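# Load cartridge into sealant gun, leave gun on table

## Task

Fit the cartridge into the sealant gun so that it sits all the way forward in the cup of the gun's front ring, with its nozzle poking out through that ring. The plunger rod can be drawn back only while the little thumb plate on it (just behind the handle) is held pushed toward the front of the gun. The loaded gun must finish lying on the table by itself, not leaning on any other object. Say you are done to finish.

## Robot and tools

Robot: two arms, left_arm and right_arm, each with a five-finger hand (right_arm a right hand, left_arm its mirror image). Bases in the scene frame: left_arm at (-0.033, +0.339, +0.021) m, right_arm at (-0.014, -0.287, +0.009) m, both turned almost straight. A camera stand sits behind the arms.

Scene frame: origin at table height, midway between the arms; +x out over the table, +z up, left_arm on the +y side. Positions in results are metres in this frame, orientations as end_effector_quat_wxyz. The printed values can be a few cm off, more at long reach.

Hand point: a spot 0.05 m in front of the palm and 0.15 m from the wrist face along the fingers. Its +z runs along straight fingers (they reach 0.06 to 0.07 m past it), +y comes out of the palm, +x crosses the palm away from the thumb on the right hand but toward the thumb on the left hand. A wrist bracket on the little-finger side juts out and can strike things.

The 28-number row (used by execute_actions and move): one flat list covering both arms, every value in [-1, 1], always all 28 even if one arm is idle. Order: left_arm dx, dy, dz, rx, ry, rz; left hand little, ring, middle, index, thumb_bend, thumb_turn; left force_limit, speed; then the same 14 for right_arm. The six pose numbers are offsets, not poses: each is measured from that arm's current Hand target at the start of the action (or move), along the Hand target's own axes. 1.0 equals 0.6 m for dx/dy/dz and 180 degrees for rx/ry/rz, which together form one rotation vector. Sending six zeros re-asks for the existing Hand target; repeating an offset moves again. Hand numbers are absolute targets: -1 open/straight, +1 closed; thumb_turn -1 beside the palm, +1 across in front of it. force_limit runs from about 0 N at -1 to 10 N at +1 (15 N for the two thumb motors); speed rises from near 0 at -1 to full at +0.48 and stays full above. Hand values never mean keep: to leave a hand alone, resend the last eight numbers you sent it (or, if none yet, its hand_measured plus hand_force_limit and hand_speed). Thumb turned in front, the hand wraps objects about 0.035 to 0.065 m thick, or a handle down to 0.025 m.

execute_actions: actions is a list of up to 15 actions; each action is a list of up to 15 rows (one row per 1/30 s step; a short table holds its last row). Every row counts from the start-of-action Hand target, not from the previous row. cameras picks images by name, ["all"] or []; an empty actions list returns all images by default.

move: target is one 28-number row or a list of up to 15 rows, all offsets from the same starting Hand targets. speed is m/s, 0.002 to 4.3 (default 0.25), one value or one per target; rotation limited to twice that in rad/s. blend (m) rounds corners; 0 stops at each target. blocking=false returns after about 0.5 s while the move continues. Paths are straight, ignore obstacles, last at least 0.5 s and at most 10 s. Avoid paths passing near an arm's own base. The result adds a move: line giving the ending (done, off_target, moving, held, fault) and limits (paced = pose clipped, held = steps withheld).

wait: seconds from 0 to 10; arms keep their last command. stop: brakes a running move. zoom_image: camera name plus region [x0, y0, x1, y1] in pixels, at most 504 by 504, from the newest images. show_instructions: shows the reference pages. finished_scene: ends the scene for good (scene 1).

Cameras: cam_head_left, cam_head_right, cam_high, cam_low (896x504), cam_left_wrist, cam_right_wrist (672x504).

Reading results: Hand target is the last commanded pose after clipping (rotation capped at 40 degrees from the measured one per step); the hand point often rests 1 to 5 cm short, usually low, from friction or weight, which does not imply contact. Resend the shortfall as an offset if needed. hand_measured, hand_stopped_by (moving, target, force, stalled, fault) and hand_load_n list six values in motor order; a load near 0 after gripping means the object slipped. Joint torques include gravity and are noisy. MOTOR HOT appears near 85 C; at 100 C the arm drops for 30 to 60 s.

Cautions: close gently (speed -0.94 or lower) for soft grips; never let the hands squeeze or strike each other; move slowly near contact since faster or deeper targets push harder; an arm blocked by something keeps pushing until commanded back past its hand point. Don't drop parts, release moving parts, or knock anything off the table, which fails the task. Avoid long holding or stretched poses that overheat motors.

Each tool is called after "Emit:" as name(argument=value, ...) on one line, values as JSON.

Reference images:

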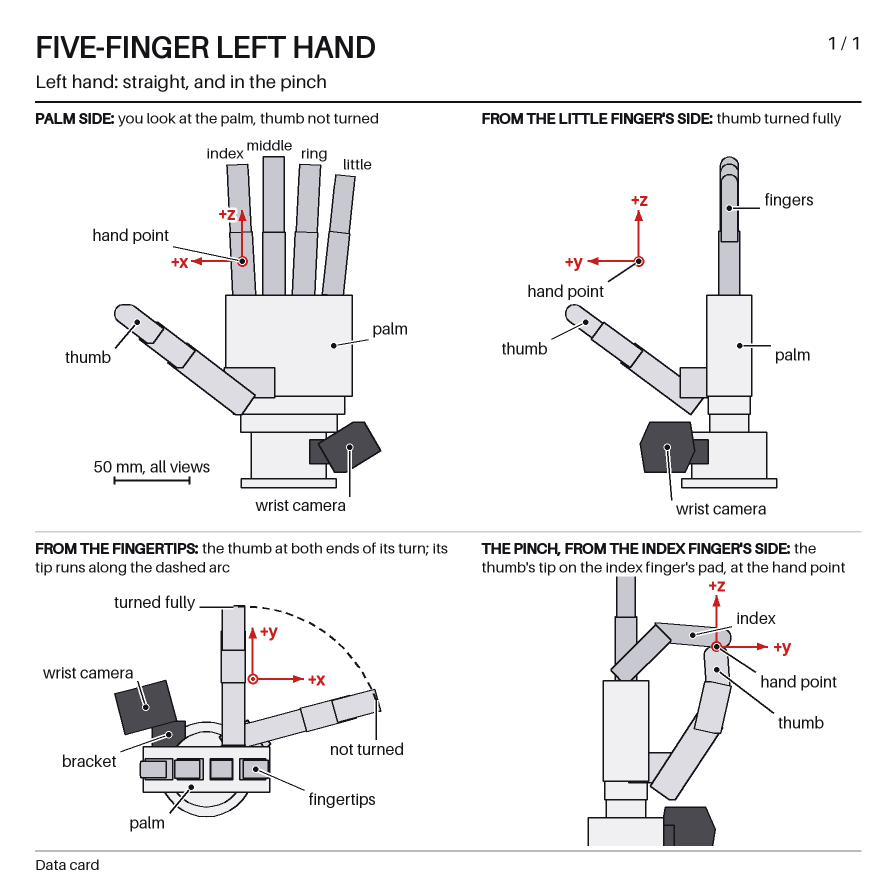

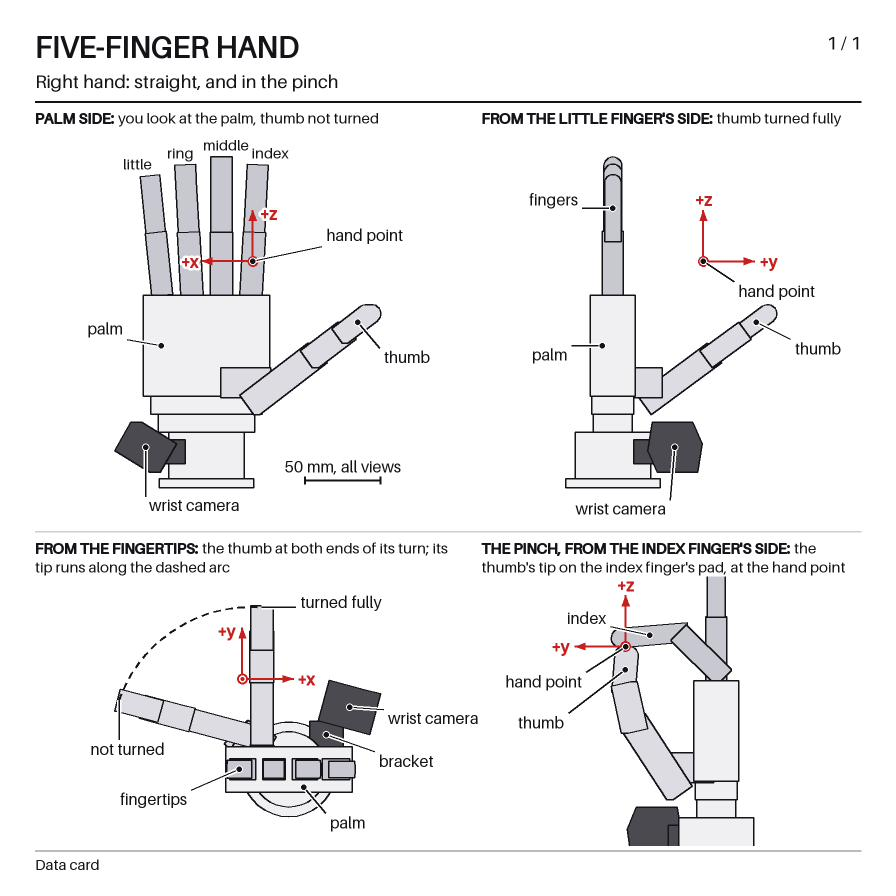

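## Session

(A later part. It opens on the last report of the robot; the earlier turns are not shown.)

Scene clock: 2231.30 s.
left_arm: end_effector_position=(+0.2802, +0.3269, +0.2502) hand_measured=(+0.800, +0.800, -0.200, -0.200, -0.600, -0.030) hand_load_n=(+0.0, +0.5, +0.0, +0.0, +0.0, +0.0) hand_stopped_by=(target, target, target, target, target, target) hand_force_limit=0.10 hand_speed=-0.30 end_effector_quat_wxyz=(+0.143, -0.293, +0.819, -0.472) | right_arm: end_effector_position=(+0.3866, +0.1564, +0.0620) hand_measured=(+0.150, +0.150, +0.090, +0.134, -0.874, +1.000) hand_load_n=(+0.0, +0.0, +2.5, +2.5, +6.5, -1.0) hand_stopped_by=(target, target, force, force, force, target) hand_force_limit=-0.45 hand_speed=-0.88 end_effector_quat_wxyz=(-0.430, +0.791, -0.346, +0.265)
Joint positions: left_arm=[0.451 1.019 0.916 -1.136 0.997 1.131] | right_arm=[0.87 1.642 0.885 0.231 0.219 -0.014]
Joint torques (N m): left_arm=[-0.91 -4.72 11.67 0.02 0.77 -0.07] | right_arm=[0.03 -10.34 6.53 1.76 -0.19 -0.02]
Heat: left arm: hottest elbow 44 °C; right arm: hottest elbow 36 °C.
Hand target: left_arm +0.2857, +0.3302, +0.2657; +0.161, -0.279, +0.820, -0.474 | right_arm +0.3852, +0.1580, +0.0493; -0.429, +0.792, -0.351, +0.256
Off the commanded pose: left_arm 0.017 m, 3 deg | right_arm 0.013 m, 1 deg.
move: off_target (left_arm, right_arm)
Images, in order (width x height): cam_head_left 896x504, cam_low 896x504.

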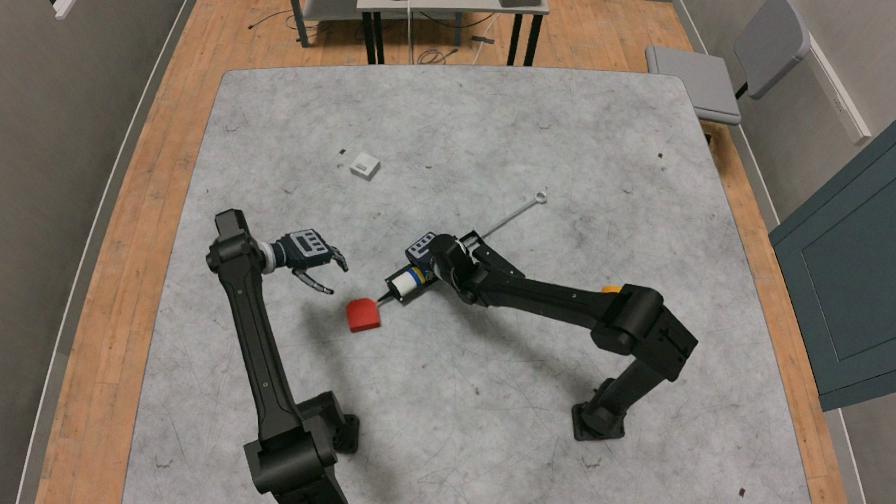

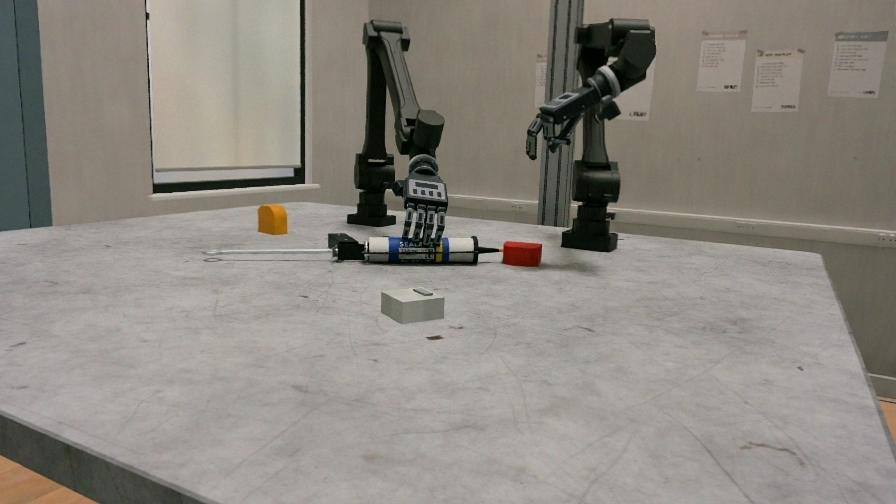

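Emit:
execute_actions(actions=[[[0,0,0,0,0,0,0.8,0.8,-0.2,-0.2,-0.6,-0.03,0.1,-0.3,0,0,0,0,0,0,-0.1,-0.12,-0.12,-0.12,-0.98,1,-0.45,-0.85]],[[0,0,0,0,0,0,0.8,0.8,-0.2,-0.2,-0.6,-0.03,0.1,-0.3,0,0,0,0,0,0,-0.1,-0.12,-0.12,-0.12,-0.98,1,-0.45,-0.85]],[[0,0,0,0,0,0,0.8,0.8,-0.2,-0.2,-0.6,-0.03,0.1,-0.3,0,0,0,0,0,0,-0.1,-0.12,-0.12,-0.12,-0.98,1,-0.45,-0.85]]], cameras=["cam_low"])

Emit:
move(target=[0,0,0,0,0,0,0.8,0.8,-0.2,-0.2,-0.6,-0.03,0.1,-0.3,0.0296,-0.2435,-0.1419,0,0,0,-0.1,-0.12,-0.12,-0.12,-0.98,1,-0.35,-0.85], speed=0.12, cameras=["cam_low","cam_high","cam_head_left","cam_left_wrist"])

Emit:
zoom_image(camera="cam_low", region=[345, 225, 385, 275])

Emit:
zoom_image(camera="cam_low", region=[455, 230, 545, 280])

Emit:
zoom_image(camera="cam_high", region=[430, 130, 490, 250])

Emit:
zoom_image(camera="cam_head_left", region=[330, 230, 430, 340])

Scene clock: 2246.40 s.
left_arm: end_effector_position=(+0.2802, +0.3269, +0.2502) hand_measured=(+0.800, +0.800, -0.200, -0.200, -0.600, -0.030) hand_load_n=(+0.0, +0.0, +0.0, +0.0, +0.0, +0.0) hand_stopped_by=(target, target, target, target, target, target) hand_force_limit=0.10 hand_speed=-0.30 end_effector_quat_wxyz=(+0.143, -0.293, +0.819, -0.472) | right_arm: end_effector_position=(+0.3841, +0.1586, +0.0599) hand_measured=(-0.100, -0.120, -0.120, -0.120, -0.980, +1.000) hand_load_n=(+0.0, +0.0, +0.0, +0.0, +0.0, +0.0) hand_stopped_by=(target, target, target, target, target, target) hand_force_limit=-0.45 hand_speed=-0.85 end_effector_quat_wxyz=(-0.432, +0.792, -0.347, +0.257)
Joint positions: left_arm=[0.451 1.019 0.916 -1.136 0.997 1.131] | right_arm=[0.87 1.646 0.885 0.231 0.205 -0.004]
Joint torques (N m): left_arm=[-0.44 -4.07 11.79 -0.1 0.85 -0.05] | right_arm=[-0.38 -10.29 6.41 1.99 0.05 -0.09]
Heat: left arm: hottest elbow 44 °C; right arm: hottest elbow 35 °C.
Hand target: left_arm +0.2857, +0.3302, +0.2657; +0.161, -0.279, +0.820, -0.474 | right_arm +0.3852, +0.1580, +0.0494; -0.429, +0.792, -0.351, +0.256
Off the commanded pose: left_arm 0.017 m, 3 deg | right_arm 0.011 m, 1 deg.
Step readings (end_effector_position of left_arm | right_arm):
0: (+0.2802, +0.3269, +0.2502) | (+0.3866, +0.1564, +0.0620)
1: (+0.2802, +0.3269, +0.2502) | (+0.3866, +0.1564, +0.0620)
2: (+0.2802, +0.3269, +0.2502) | (+0.3866, +0.1564, +0.0620)
4: (+0.2802, +0.3269, +0.2502) | (+0.3861, +0.1569, +0.0620)
8: (+0.2802, +0.3269, +0.2502) | (+0.3842, +0.1586, +0.0603)
15: (+0.2802, +0.3269, +0.2502) | (+0.3841, +0.1586, +0.0599)
16: (+0.2802, +0.3269, +0.2502) | (+0.3841, +0.1586, +0.0599)
17: (+0.2802, +0.3269, +0.2502) | (+0.3841, +0.1586, +0.0599)
19: (+0.2802, +0.3269, +0.2502) | (+0.3841, +0.1586, +0.0599)
23: (+0.2802, +0.3269, +0.2502) | (+0.3841, +0.1586, +0.0599)
30: (+0.2802, +0.3269, +0.2502) | (+0.3841, +0.1586, +0.0599)
31: (+0.2802, +0.3269, +0.2502) | (+0.3841, +0.1586, +0.0599)
32: (+0.2802, +0.3269, +0.2502) | (+0.3841, +0.1586, +0.0599)
34: (+0.2802, +0.3269, +0.2502) | (+0.3841, +0.1586, +0.0599)
38: (+0.2802, +0.3269, +0.2502) | (+0.3841, +0.1586, +0.0599)
45: (+0.2802, +0.3269, +0.2502) | (+0.3841, +0.1586, +0.0599)
Images, in order (width x height): cam_low 896x504.

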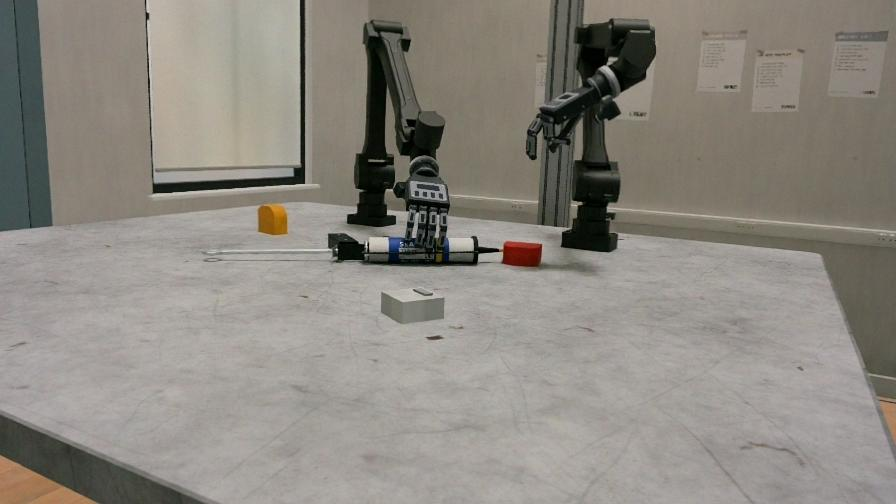

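Scene clock: 2248.50 s.
left_arm: end_effector_position=(+0.2802, +0.3269, +0.2502) hand_measured=(+0.800, +0.800, -0.200, -0.200, -0.600, -0.030) hand_load_n=(+0.0, +0.0, +0.0, +0.0, +0.0, +0.0) hand_stopped_by=(target, target, target, target, target, target) hand_force_limit=0.10 hand_speed=-0.30 end_effector_quat_wxyz=(+0.143, -0.293, +0.819, -0.472) | right_arm: end_effector_position=(+0.3741, +0.1477, +0.1893) hand_measured=(-0.100, -0.120, -0.120, -0.120, -0.980, +1.000) hand_load_n=(+0.0, +0.0, +0.0, +0.0, +0.0, +0.0) hand_stopped_by=(target, target, target, target, target, target) hand_force_limit=-0.35 hand_speed=-0.85 end_effector_quat_wxyz=(-0.408, +0.806, -0.350, +0.248)
Joint positions: left_arm=[0.451 1.019 0.916 -1.136 0.997 1.131] | right_arm=[0.87 1.424 1.064 -0.228 0.204 -0.003]
Joint torques (N m): left_arm=[-0.67 -4.72 11.69 -0.01 0.78 -0.02] | right_arm=[-0.26 -11.22 11.43 0.9 0.09 -0.07]
Heat: left arm: hottest elbow 44 °C; right arm: hottest elbow 36 °C.
Hand target: left_arm +0.2857, +0.3302, +0.2657; +0.161, -0.279, +0.820, -0.474 | right_arm +0.3853, +0.1579, +0.2191; -0.429, +0.792, -0.351, +0.255
Off the commanded pose: left_arm 0.017 m, 3 deg | right_arm 0.034 m, 3 deg.
move: off_target (left_arm, right_arm)
Images, in order (width x height): cam_head_left 896x504, cam_high 896x504, cam_low 896x504, cam_left_wrist 672x504.

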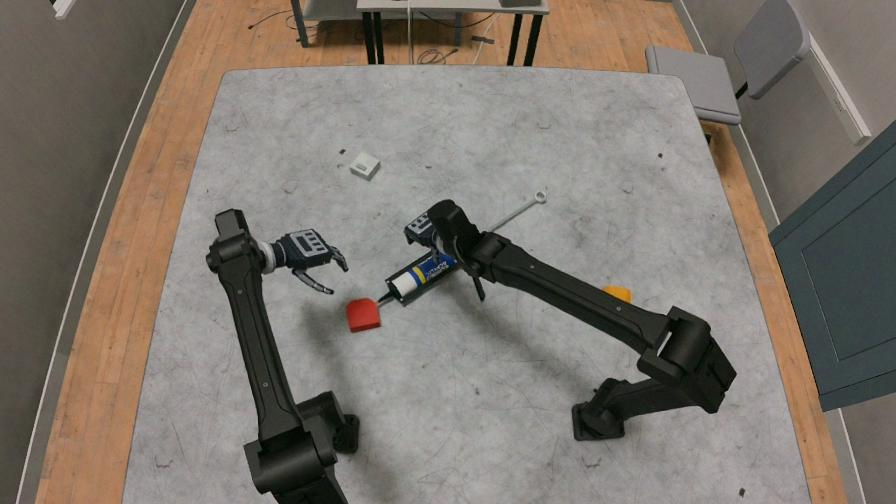

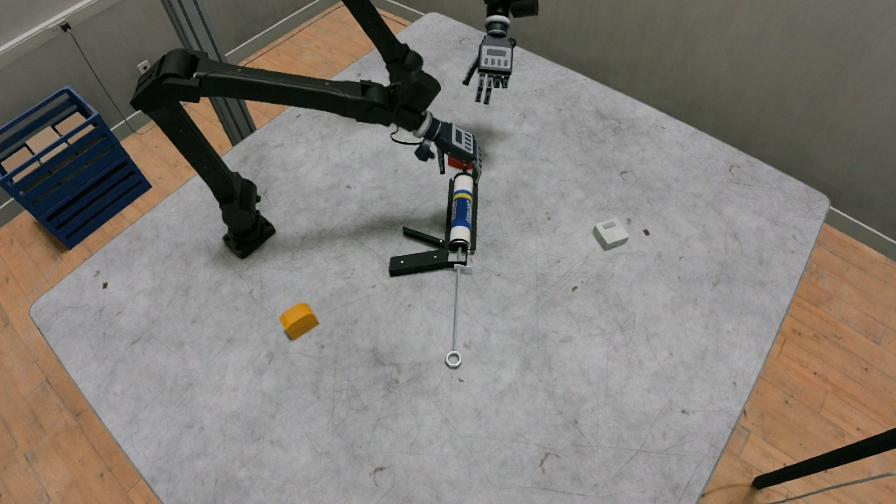

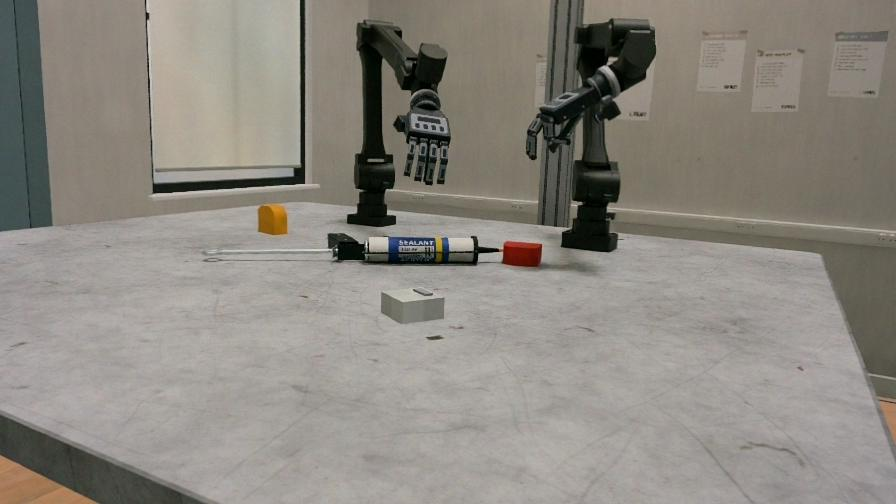

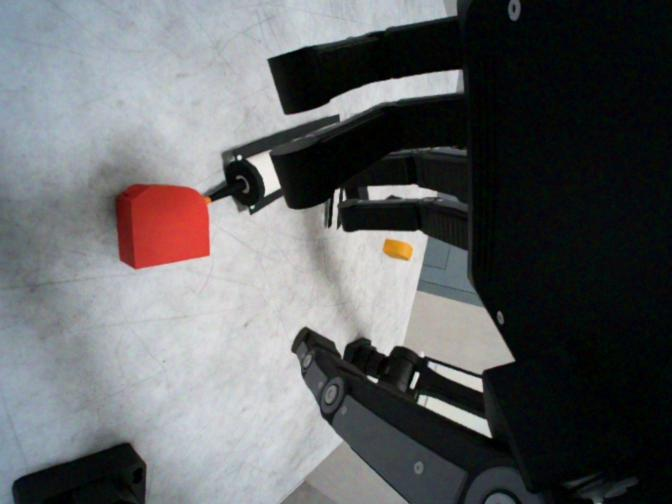

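Scaled by 10.080 from the camera's 896x504 image, which has a finer 1280x720 frame.

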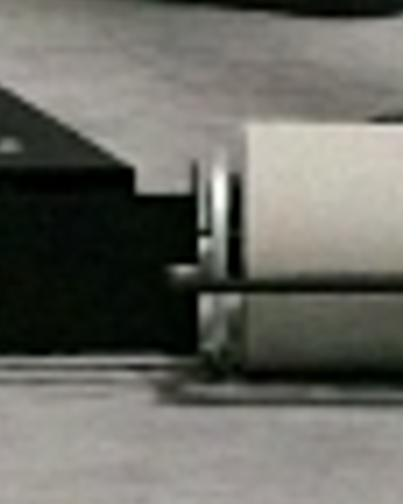

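Scaled by 5.600 from the camera's 896x504 image, which has a finer 1280x720 frame.

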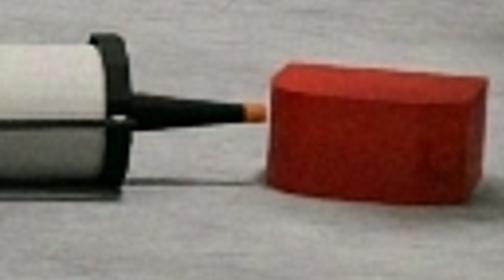

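Scaled by 4.200 from the camera's 896x504 image, which has a finer 1280x720 frame.

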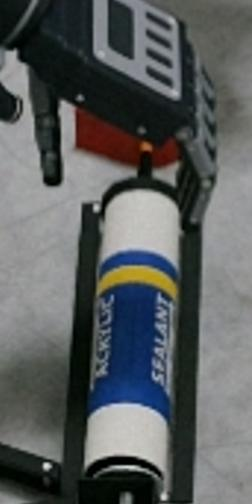

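Scaled by 4.582 from the camera's 896x504 image, which has a finer 1280x720 frame.

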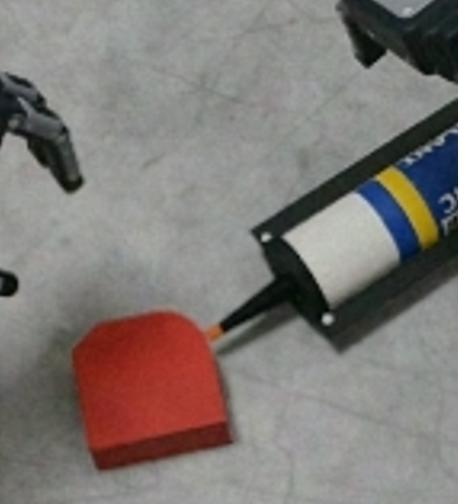

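Emit:
move(target=[0,0,0,0,0,0,0.8,0.8,-0.2,-0.2,-1,-1,0.1,0.2,0.199,0.0535,-0.15,0,0,0,-0.1,-0.12,-0.12,-0.12,-0.98,1,-0.35,-0.85], speed=0.15)

Emit:
move(target=[-0.0505,0.1777,0.1593,0,0,0,0.8,0.8,-0.2,-0.2,-1,-1,0.1,0.2,0,0,0,0,0,0,-0.1,-0.12,-0.12,-0.12,-0.98,1,-0.35,-0.85], speed=0.12, cameras=["cam_low","cam_high","cam_head_left","cam_left_wrist"])

Emit:
zoom_image(camera="cam_head_left", region=[310, 220, 430, 340])

Emit:
zoom_image(camera="cam_low", region=[440, 180, 580, 280])

Scene clock: 2282.57 s.
left_arm: end_effector_position=(+0.2805, +0.3271, +0.2501) hand_measured=(+0.800, +0.800, -0.200, -0.200, -1.000, -1.000) hand_load_n=(+0.0, +0.0, +0.0, +0.0, +0.0, +0.0) hand_stopped_by=(target, target, target, target, target, target) hand_force_limit=0.10 hand_speed=0.20 end_effector_quat_wxyz=(+0.145, -0.289, +0.820, -0.472) | right_arm: end_effector_position=(+0.3878, +0.0110, +0.2519) hand_measured=(-0.100, -0.120, -0.120, -0.120, -0.980, +1.000) hand_load_n=(+0.0, +0.0, +0.5, +0.0, +0.0, -0.5) hand_stopped_by=(target, target, target, target, target, target) hand_force_limit=-0.35 hand_speed=-0.85 end_effector_quat_wxyz=(-0.432, +0.788, -0.356, +0.255)
Joint positions: left_arm=[0.451 1.019 0.916 -1.136 0.998 1.14] | right_arm=[0.594 1.135 0.946 -0.329 -0.028 -0.126]
Joint torques (N m): left_arm=[-0.79 -4.19 11.6 -0.16 0.78 -0.05] | right_arm=[-0.03 -7.12 8.1 0.9 -0.07 -0.22]
Heat: left arm: hottest elbow 44 °C; right arm: hottest elbow 41 °C.
Hand target: left_arm +0.2857, +0.3302, +0.2657; +0.161, -0.279, +0.820, -0.474 | right_arm +0.3854, +0.0081, +0.2493; -0.429, +0.792, -0.351, +0.256
Off the commanded pose: left_arm 0.017 m, 2 deg | right_arm 0.005 m, 1 deg.
move: off_target (left_arm)

Scene clock: 2284.60 s.
left_arm: end_effector_position=(+0.3245, +0.3275, +0.1269) hand_measured=(+0.800, +0.800, -0.200, -0.200, -1.000, -1.000) hand_load_n=(+0.0, +0.0, +0.0, +0.0, +0.0, +0.0) hand_stopped_by=(target, target, target, target, target, target) hand_force_limit=0.10 hand_speed=0.20 end_effector_quat_wxyz=(+0.160, -0.279, +0.820, -0.473) | right_arm: end_effector_position=(+0.3878, +0.0109, +0.2518) hand_measured=(-0.100, -0.120, -0.120, -0.120, -0.980, +1.000) hand_load_n=(+0.0, +0.0, +0.0, +0.0, +0.0, +0.0) hand_stopped_by=(target, target, target, target, target, target) hand_force_limit=-0.35 hand_speed=-0.85 end_effector_quat_wxyz=(-0.432, +0.788, -0.355, +0.256)
Joint positions: left_arm=[0.397 1.22 0.709 -0.615 0.982 1.05] | right_arm=[0.594 1.135 0.946 -0.329 -0.028 -0.127]
Joint torques (N m): left_arm=[-1.96 -4.84 7.99 1.63 0.37 -0.28] | right_arm=[-0.32 -7.12 8.09 1.01 -0.06 -0.2]
Heat: left arm: hottest elbow 44 °C; right arm: hottest elbow 41 °C.
Hand target: left_arm +0.3276, +0.3252, +0.1255; +0.161, -0.279, +0.820, -0.474 | right_arm +0.3854, +0.0081, +0.2493; -0.429, +0.792, -0.351, +0.256
Off the commanded pose: left_arm 0.004 m, 0 deg | right_arm 0.005 m, 1 deg.
move: done
Images, in order (width x height): cam_head_left 896x504, cam_high 896x504, cam_low 896x504, cam_left_wrist 672x504.

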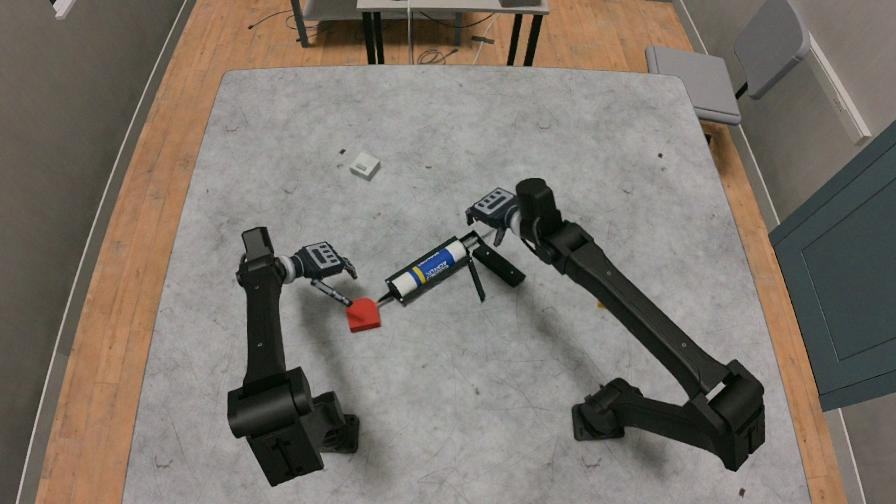

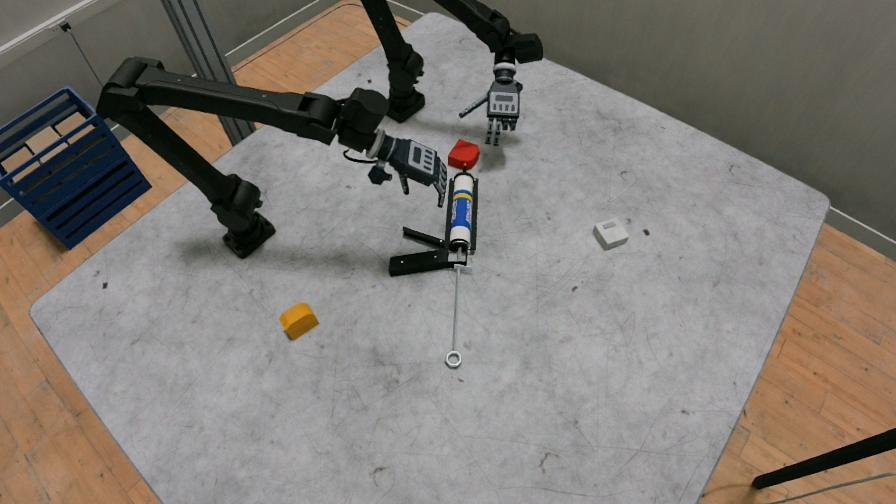

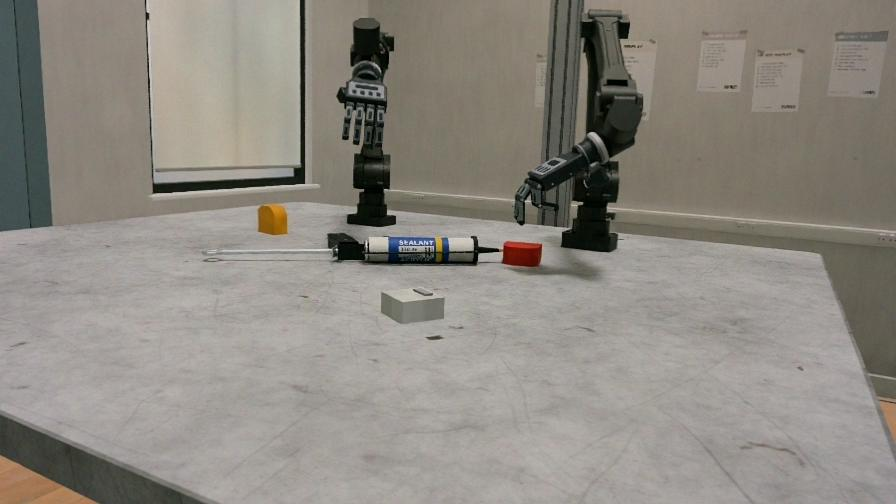

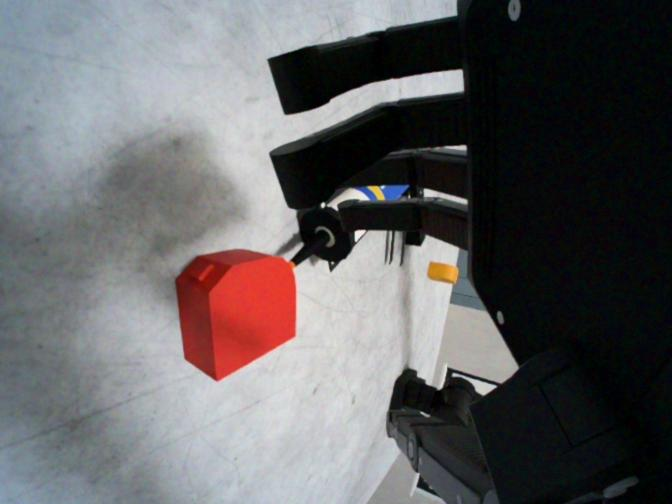

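Scaled by 4.200 from the camera's 896x504 image, which has a finer 1280x720 frame.

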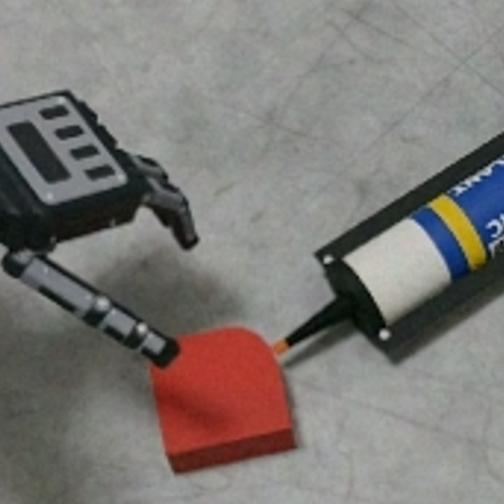

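Scaled by 3.600 from the camera's 896x504 image, which has a finer 1280x720 frame.

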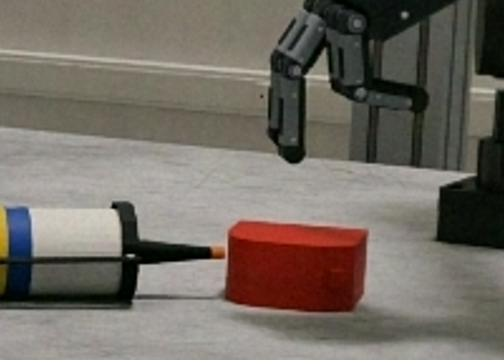

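Emit:
move(target=[0.0203,0.0807,0.0771,0,0,0,0.8,0.8,-0.2,-0.2,-1,-1,0.1,0.2,0,0,0,0,0,0,-0.1,-0.12,-0.12,-0.12,-0.98,1,-0.35,-0.85], speed=0.1, cameras=["cam_low","cam_high","cam_head_left","cam_left_wrist"])

Emit:
zoom_image(camera="cam_head_left", region=[310, 220, 430, 340])

Emit:
zoom_image(camera="cam_low", region=[440, 180, 580, 280])

Scene clock: 2295.03 s.
left_arm: end_effector_position=(+0.3252, +0.3078, +0.0625) hand_measured=(+0.800, +0.800, -0.200, -0.200, -1.000, -1.000) hand_load_n=(+0.0, +0.0, +0.0, +0.0, +0.0, +0.0) hand_stopped_by=(target, target, target, target, target, target) hand_force_limit=0.10 hand_speed=0.20 end_effector_quat_wxyz=(+0.161, -0.279, +0.821, -0.472) | right_arm: end_effector_position=(+0.3878, +0.0109, +0.2518) hand_measured=(-0.100, -0.120, -0.120, -0.120, -0.980, +1.000) hand_load_n=(+0.0, +0.0, +0.0, +0.0, -0.5, +0.0) hand_stopped_by=(target, target, target, target, target, target) hand_force_limit=-0.35 hand_speed=-0.85 end_effector_quat_wxyz=(-0.432, +0.788, -0.355, +0.256)
Joint positions: left_arm=[0.337 1.327 0.583 -0.305 0.952 0.958] | right_arm=[0.594 1.135 0.946 -0.329 -0.028 -0.127]
Joint torques (N m): left_arm=[-1.61 -4.84 6.79 1.74 0.37 -0.28] | right_arm=[-0.03 -7.36 8.1 1.02 -0.06 -0.26]
Heat: left arm: hottest elbow 43 °C; right arm: hottest elbow 40 °C.
Hand target: left_arm +0.3276, +0.3051, +0.0605; +0.161, -0.279, +0.820, -0.474 | right_arm +0.3854, +0.0081, +0.2493; -0.429, +0.792, -0.351, +0.256
Off the commanded pose: left_arm 0.004 m, 0 deg | right_arm 0.005 m, 1 deg.
move: done
Images, in order (width x height): cam_head_left 896x504, cam_high 896x504, cam_low 896x504, cam_left_wrist 672x504.

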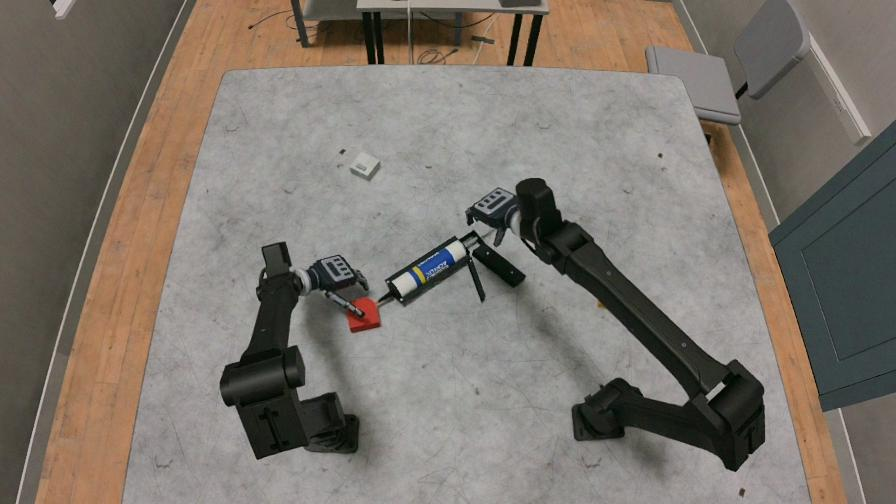

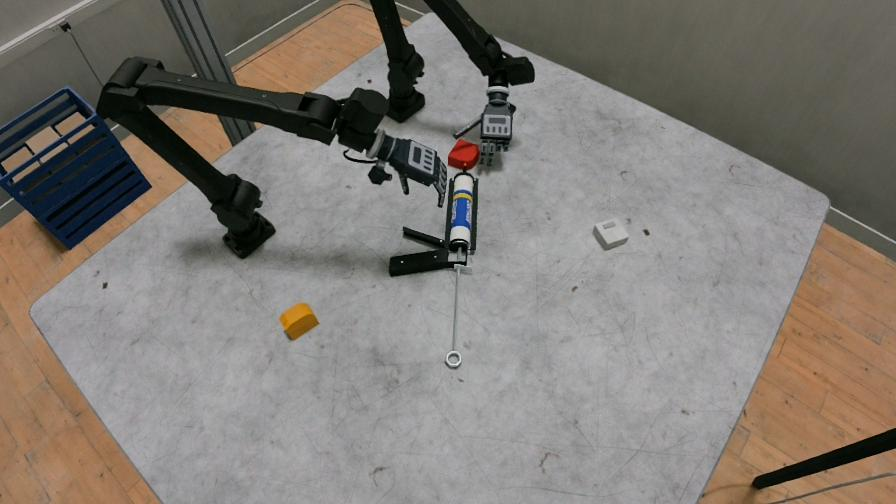

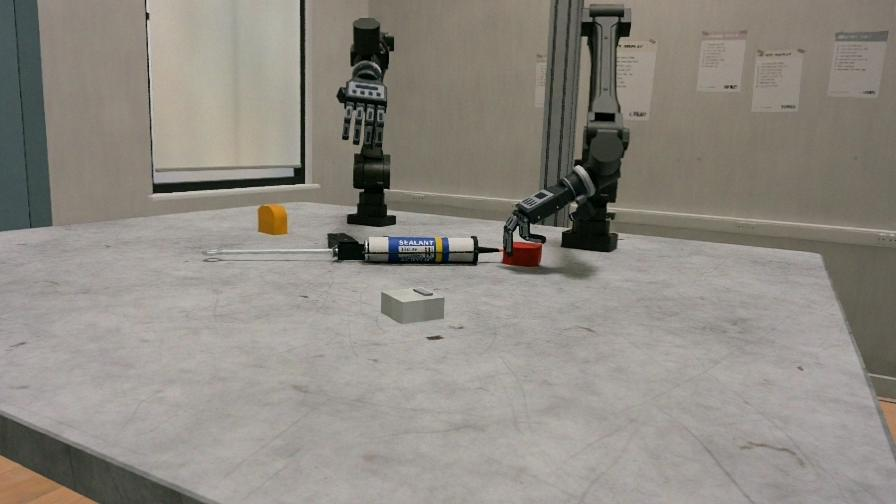

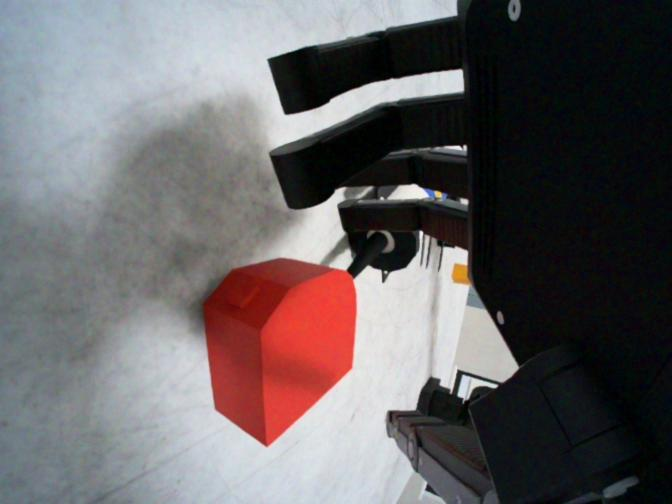

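Scaled by 4.200 from the camera's 896x504 image, which has a finer 1280x720 frame.

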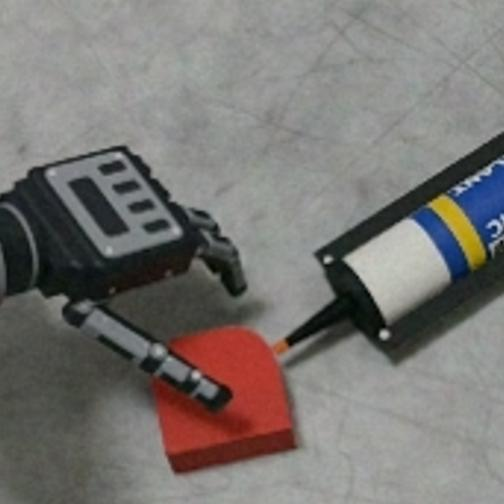

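Scaled by 3.600 from the camera's 896x504 image, which has a finer 1280x720 frame.

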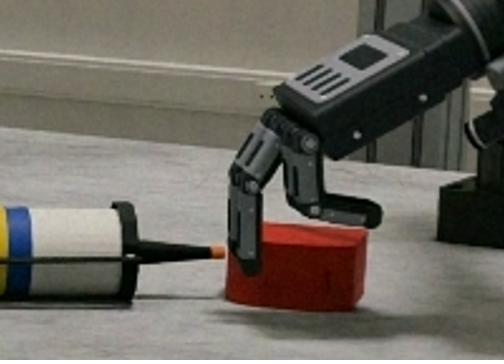

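Emit:
move(target=[[0,-0.0087,-0.005,0,0,0,0.8,0.8,-0.2,-0.2,-1,-1,0.1,0.2,0,0,0,0,0,0,-0.1,-0.12,-0.12,-0.12,-0.98,1,-0.35,-0.85],[0.0794,0.0218,-0.0578,0,0,0,0.8,0.8,-0.2,-0.2,-1,-1,0.1,0.2,0,0,0,0,0,0,-0.1,-0.12,-0.12,-0.12,-0.98,1,-0.35,-0.85]], speed=0.06, cameras=["cam_low","cam_high","cam_head_left","cam_left_wrist"])

Emit:
zoom_image(camera="cam_head_left", region=[310, 220, 430, 340])

Emit:
zoom_image(camera="cam_low", region=[440, 180, 580, 280])

Scene clock: 2306.50 s.
left_arm: end_effector_position=(+0.2712, +0.3047, +0.0657) hand_measured=(+0.800, +0.800, -0.200, -0.200, -1.000, -1.000) hand_load_n=(+0.0, +0.0, +0.5, +0.5, +0.0, +0.0) hand_stopped_by=(target, target, target, target, target, target) hand_force_limit=0.10 hand_speed=0.20 end_effector_quat_wxyz=(+0.161, -0.278, +0.821, -0.472) | right_arm: end_effector_position=(+0.3878, +0.0109, +0.2518) hand_measured=(-0.100, -0.120, -0.120, -0.120, -0.980, +1.000) hand_load_n=(+0.0, +0.0, +0.0, +0.0, +0.0, +0.0) hand_stopped_by=(target, target, target, target, target, target) hand_force_limit=-0.35 hand_speed=-0.85 end_effector_quat_wxyz=(-0.432, +0.788, -0.355, +0.256)
Joint positions: left_arm=[0.389 1.169 0.475 -0.423 0.977 1.042] | right_arm=[0.594 1.135 0.946 -0.329 -0.028 -0.127]
Joint torques (N m): left_arm=[-0.79 -4.01 6.53 -0.01 0.72 -0.05] | right_arm=[0.09 -7.47 7.99 1.18 -0.03 -0.18]
Heat: left arm: hottest elbow 42 °C; right arm: hottest elbow 39 °C.
Hand target: left_arm +0.2677, +0.3050, +0.0667; +0.161, -0.279, +0.820, -0.474 | right_arm +0.3854, +0.0081, +0.2493; -0.429, +0.792, -0.351, +0.256
Off the commanded pose: left_arm 0.004 m, 0 deg | right_arm 0.005 m, 1 deg.
move: done
Images, in order (width x height): cam_head_left 896x504, cam_high 896x504, cam_low 896x504, cam_left_wrist 672x504.

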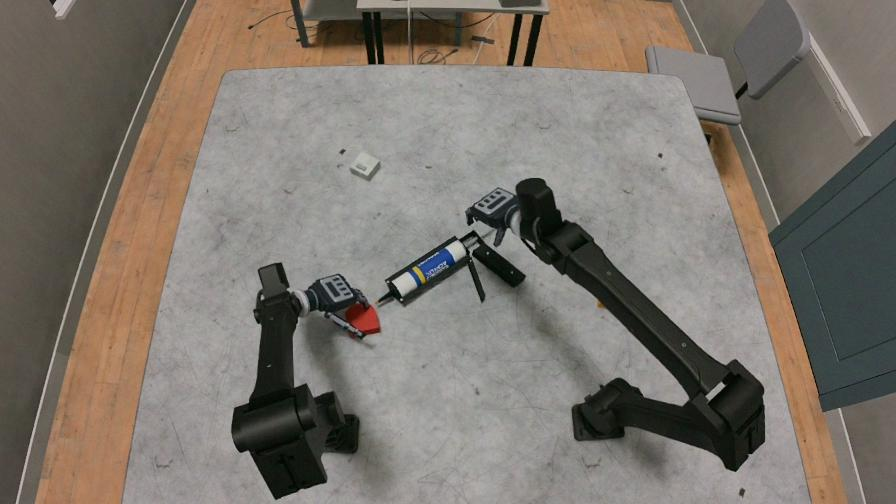

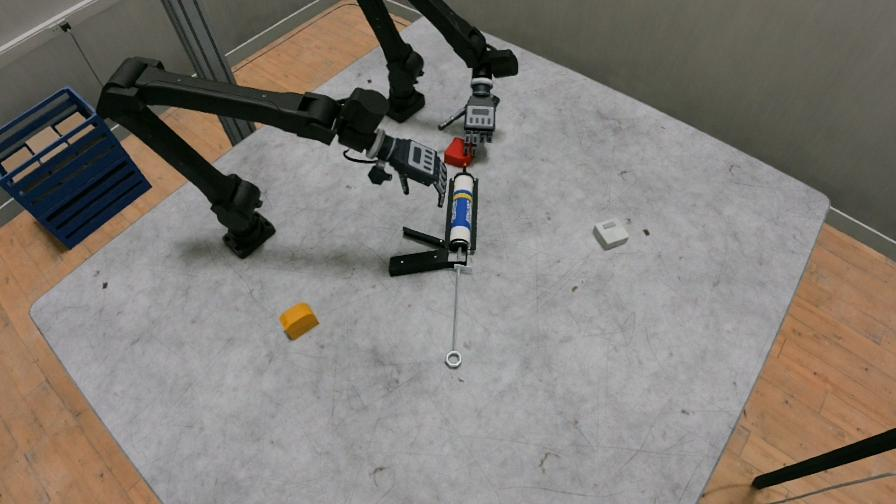

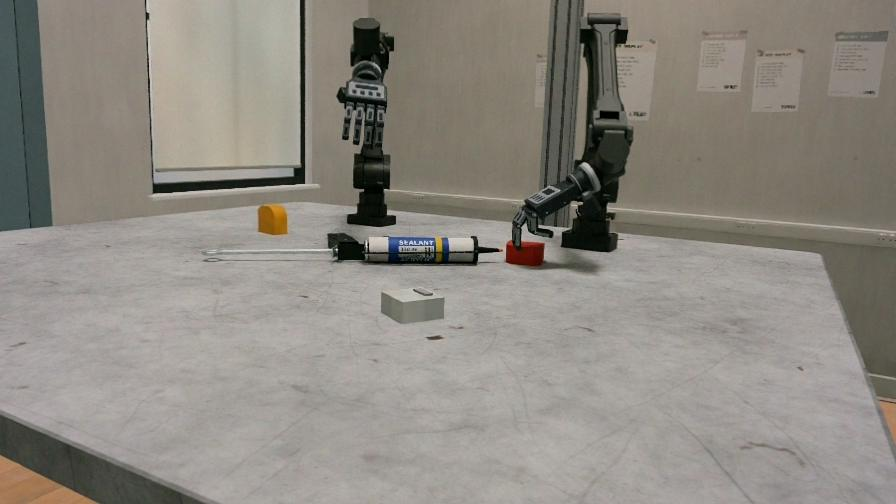

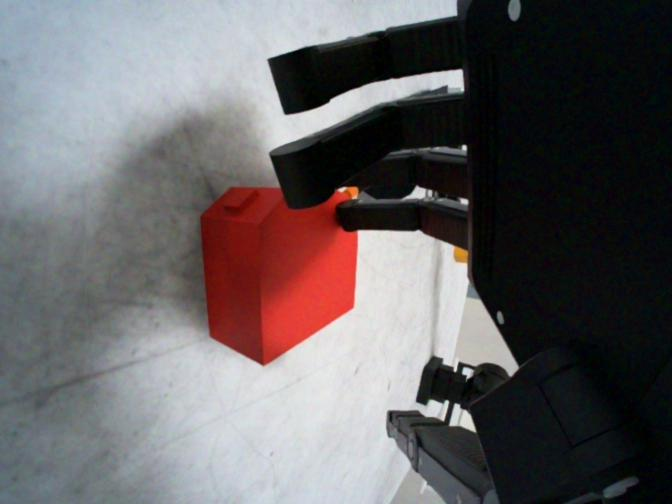

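Scaled by 4.200 from the camera's 896x504 image, which has a finer 1280x720 frame.

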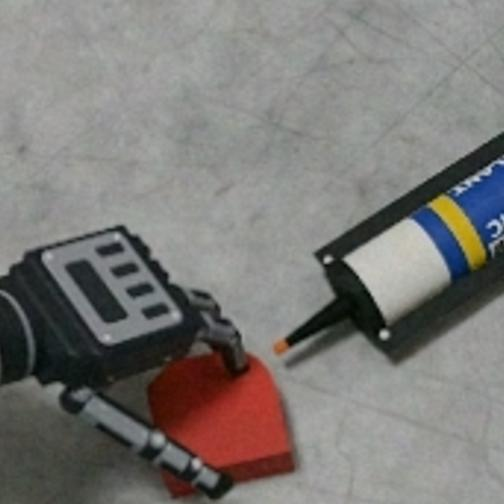

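Scaled by 3.600 from the camera's 896x504 image, which has a finer 1280x720 frame.

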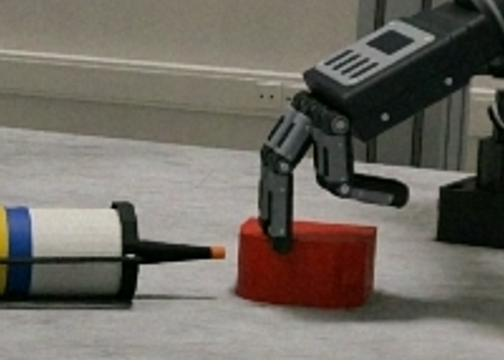

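Emit:
move(target=[0.0362,0.0244,-0.0423,0,0,0,0.8,0.8,-0.2,-0.2,-1,-1,0.1,0.2,0,0,0,0,0,0,-0.1,-0.12,-0.12,-0.12,-0.98,1,-0.35,-0.85], speed=0.06, cameras=["cam_low","cam_head_left"])

Emit:
zoom_image(camera="cam_head_left", region=[310, 220, 430, 340])

Emit:
zoom_image(camera="cam_low", region=[440, 180, 580, 280])

Scene clock: 2312.67 s.
left_arm: end_effector_position=(+0.2342, +0.3148, +0.0648) hand_measured=(+0.800, +0.800, -0.200, -0.200, -1.000, -1.000) hand_load_n=(+0.0, +0.0, +0.5, +0.0, +0.0, +0.0) hand_stopped_by=(target, target, target, target, target, target) hand_force_limit=0.10 hand_speed=0.20 end_effector_quat_wxyz=(+0.158, -0.280, +0.821, -0.471) | right_arm: end_effector_position=(+0.3878, +0.0109, +0.2518) hand_measured=(-0.100, -0.120, -0.120, -0.120, -0.980, +1.000) hand_load_n=(+0.0, +0.0, +0.0, +0.0, +0.0, +0.0) hand_stopped_by=(target, target, target, target, target, target) hand_force_limit=-0.35 hand_speed=-0.85 end_effector_quat_wxyz=(-0.432, +0.788, -0.355, +0.256)
Joint positions: left_arm=[0.486 1.095 0.437 -0.604 1.011 1.206] | right_arm=[0.594 1.135 0.946 -0.329 -0.028 -0.127]
Joint torques (N m): left_arm=[-0.67 -3.25 6.8 -0.14 0.79 -0.02] | right_arm=[-0.26 -7.36 8.06 0.95 -0.06 -0.2]
Heat: left arm: hottest elbow 41 °C; right arm: hottest elbow 39 °C.
Hand target: left_arm +0.2325, +0.3151, +0.0666; +0.161, -0.279, +0.820, -0.474 | right_arm +0.3854, +0.0081, +0.2493; -0.429, +0.792, -0.351, +0.256
Off the commanded pose: left_arm 0.002 m, 0 deg | right_arm 0.005 m, 1 deg.
move: done
Images, in order (width x height): cam_head_left 896x504, cam_low 896x504.

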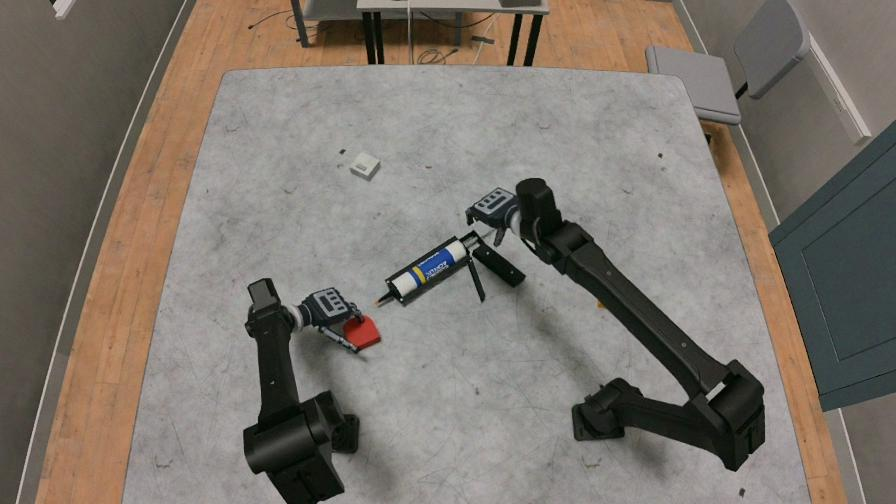

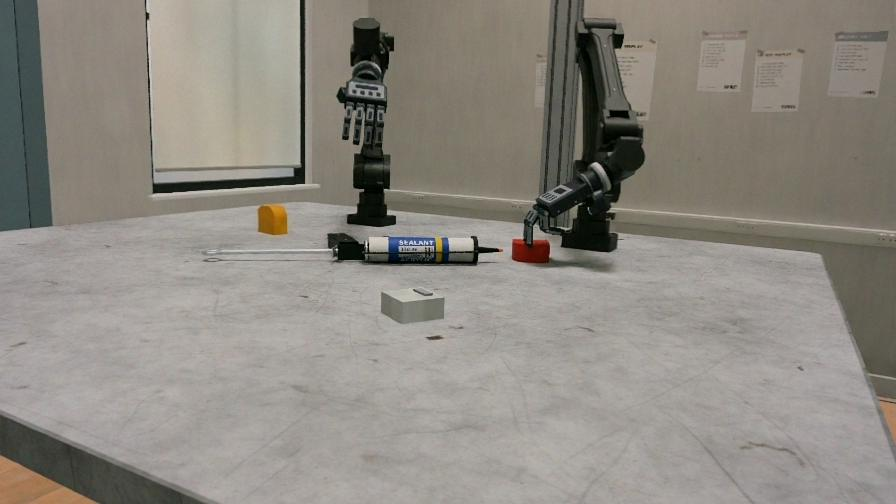

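Scaled by 4.200 from the camera's 896x504 image, which has a finer 1280x720 frame.

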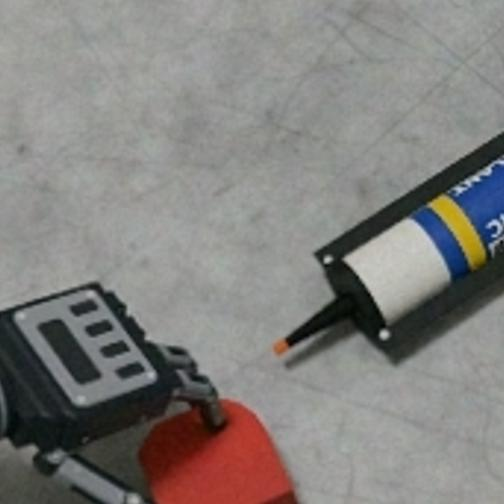

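Scaled by 3.600 from the camera's 896x504 image, which has a finer 1280x720 frame.

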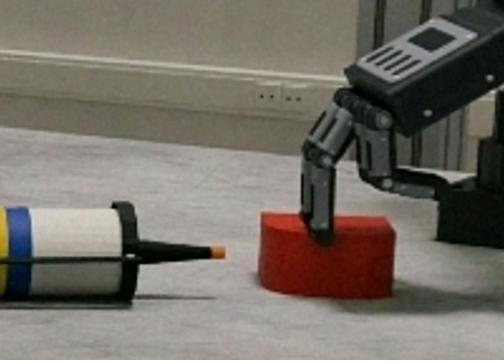

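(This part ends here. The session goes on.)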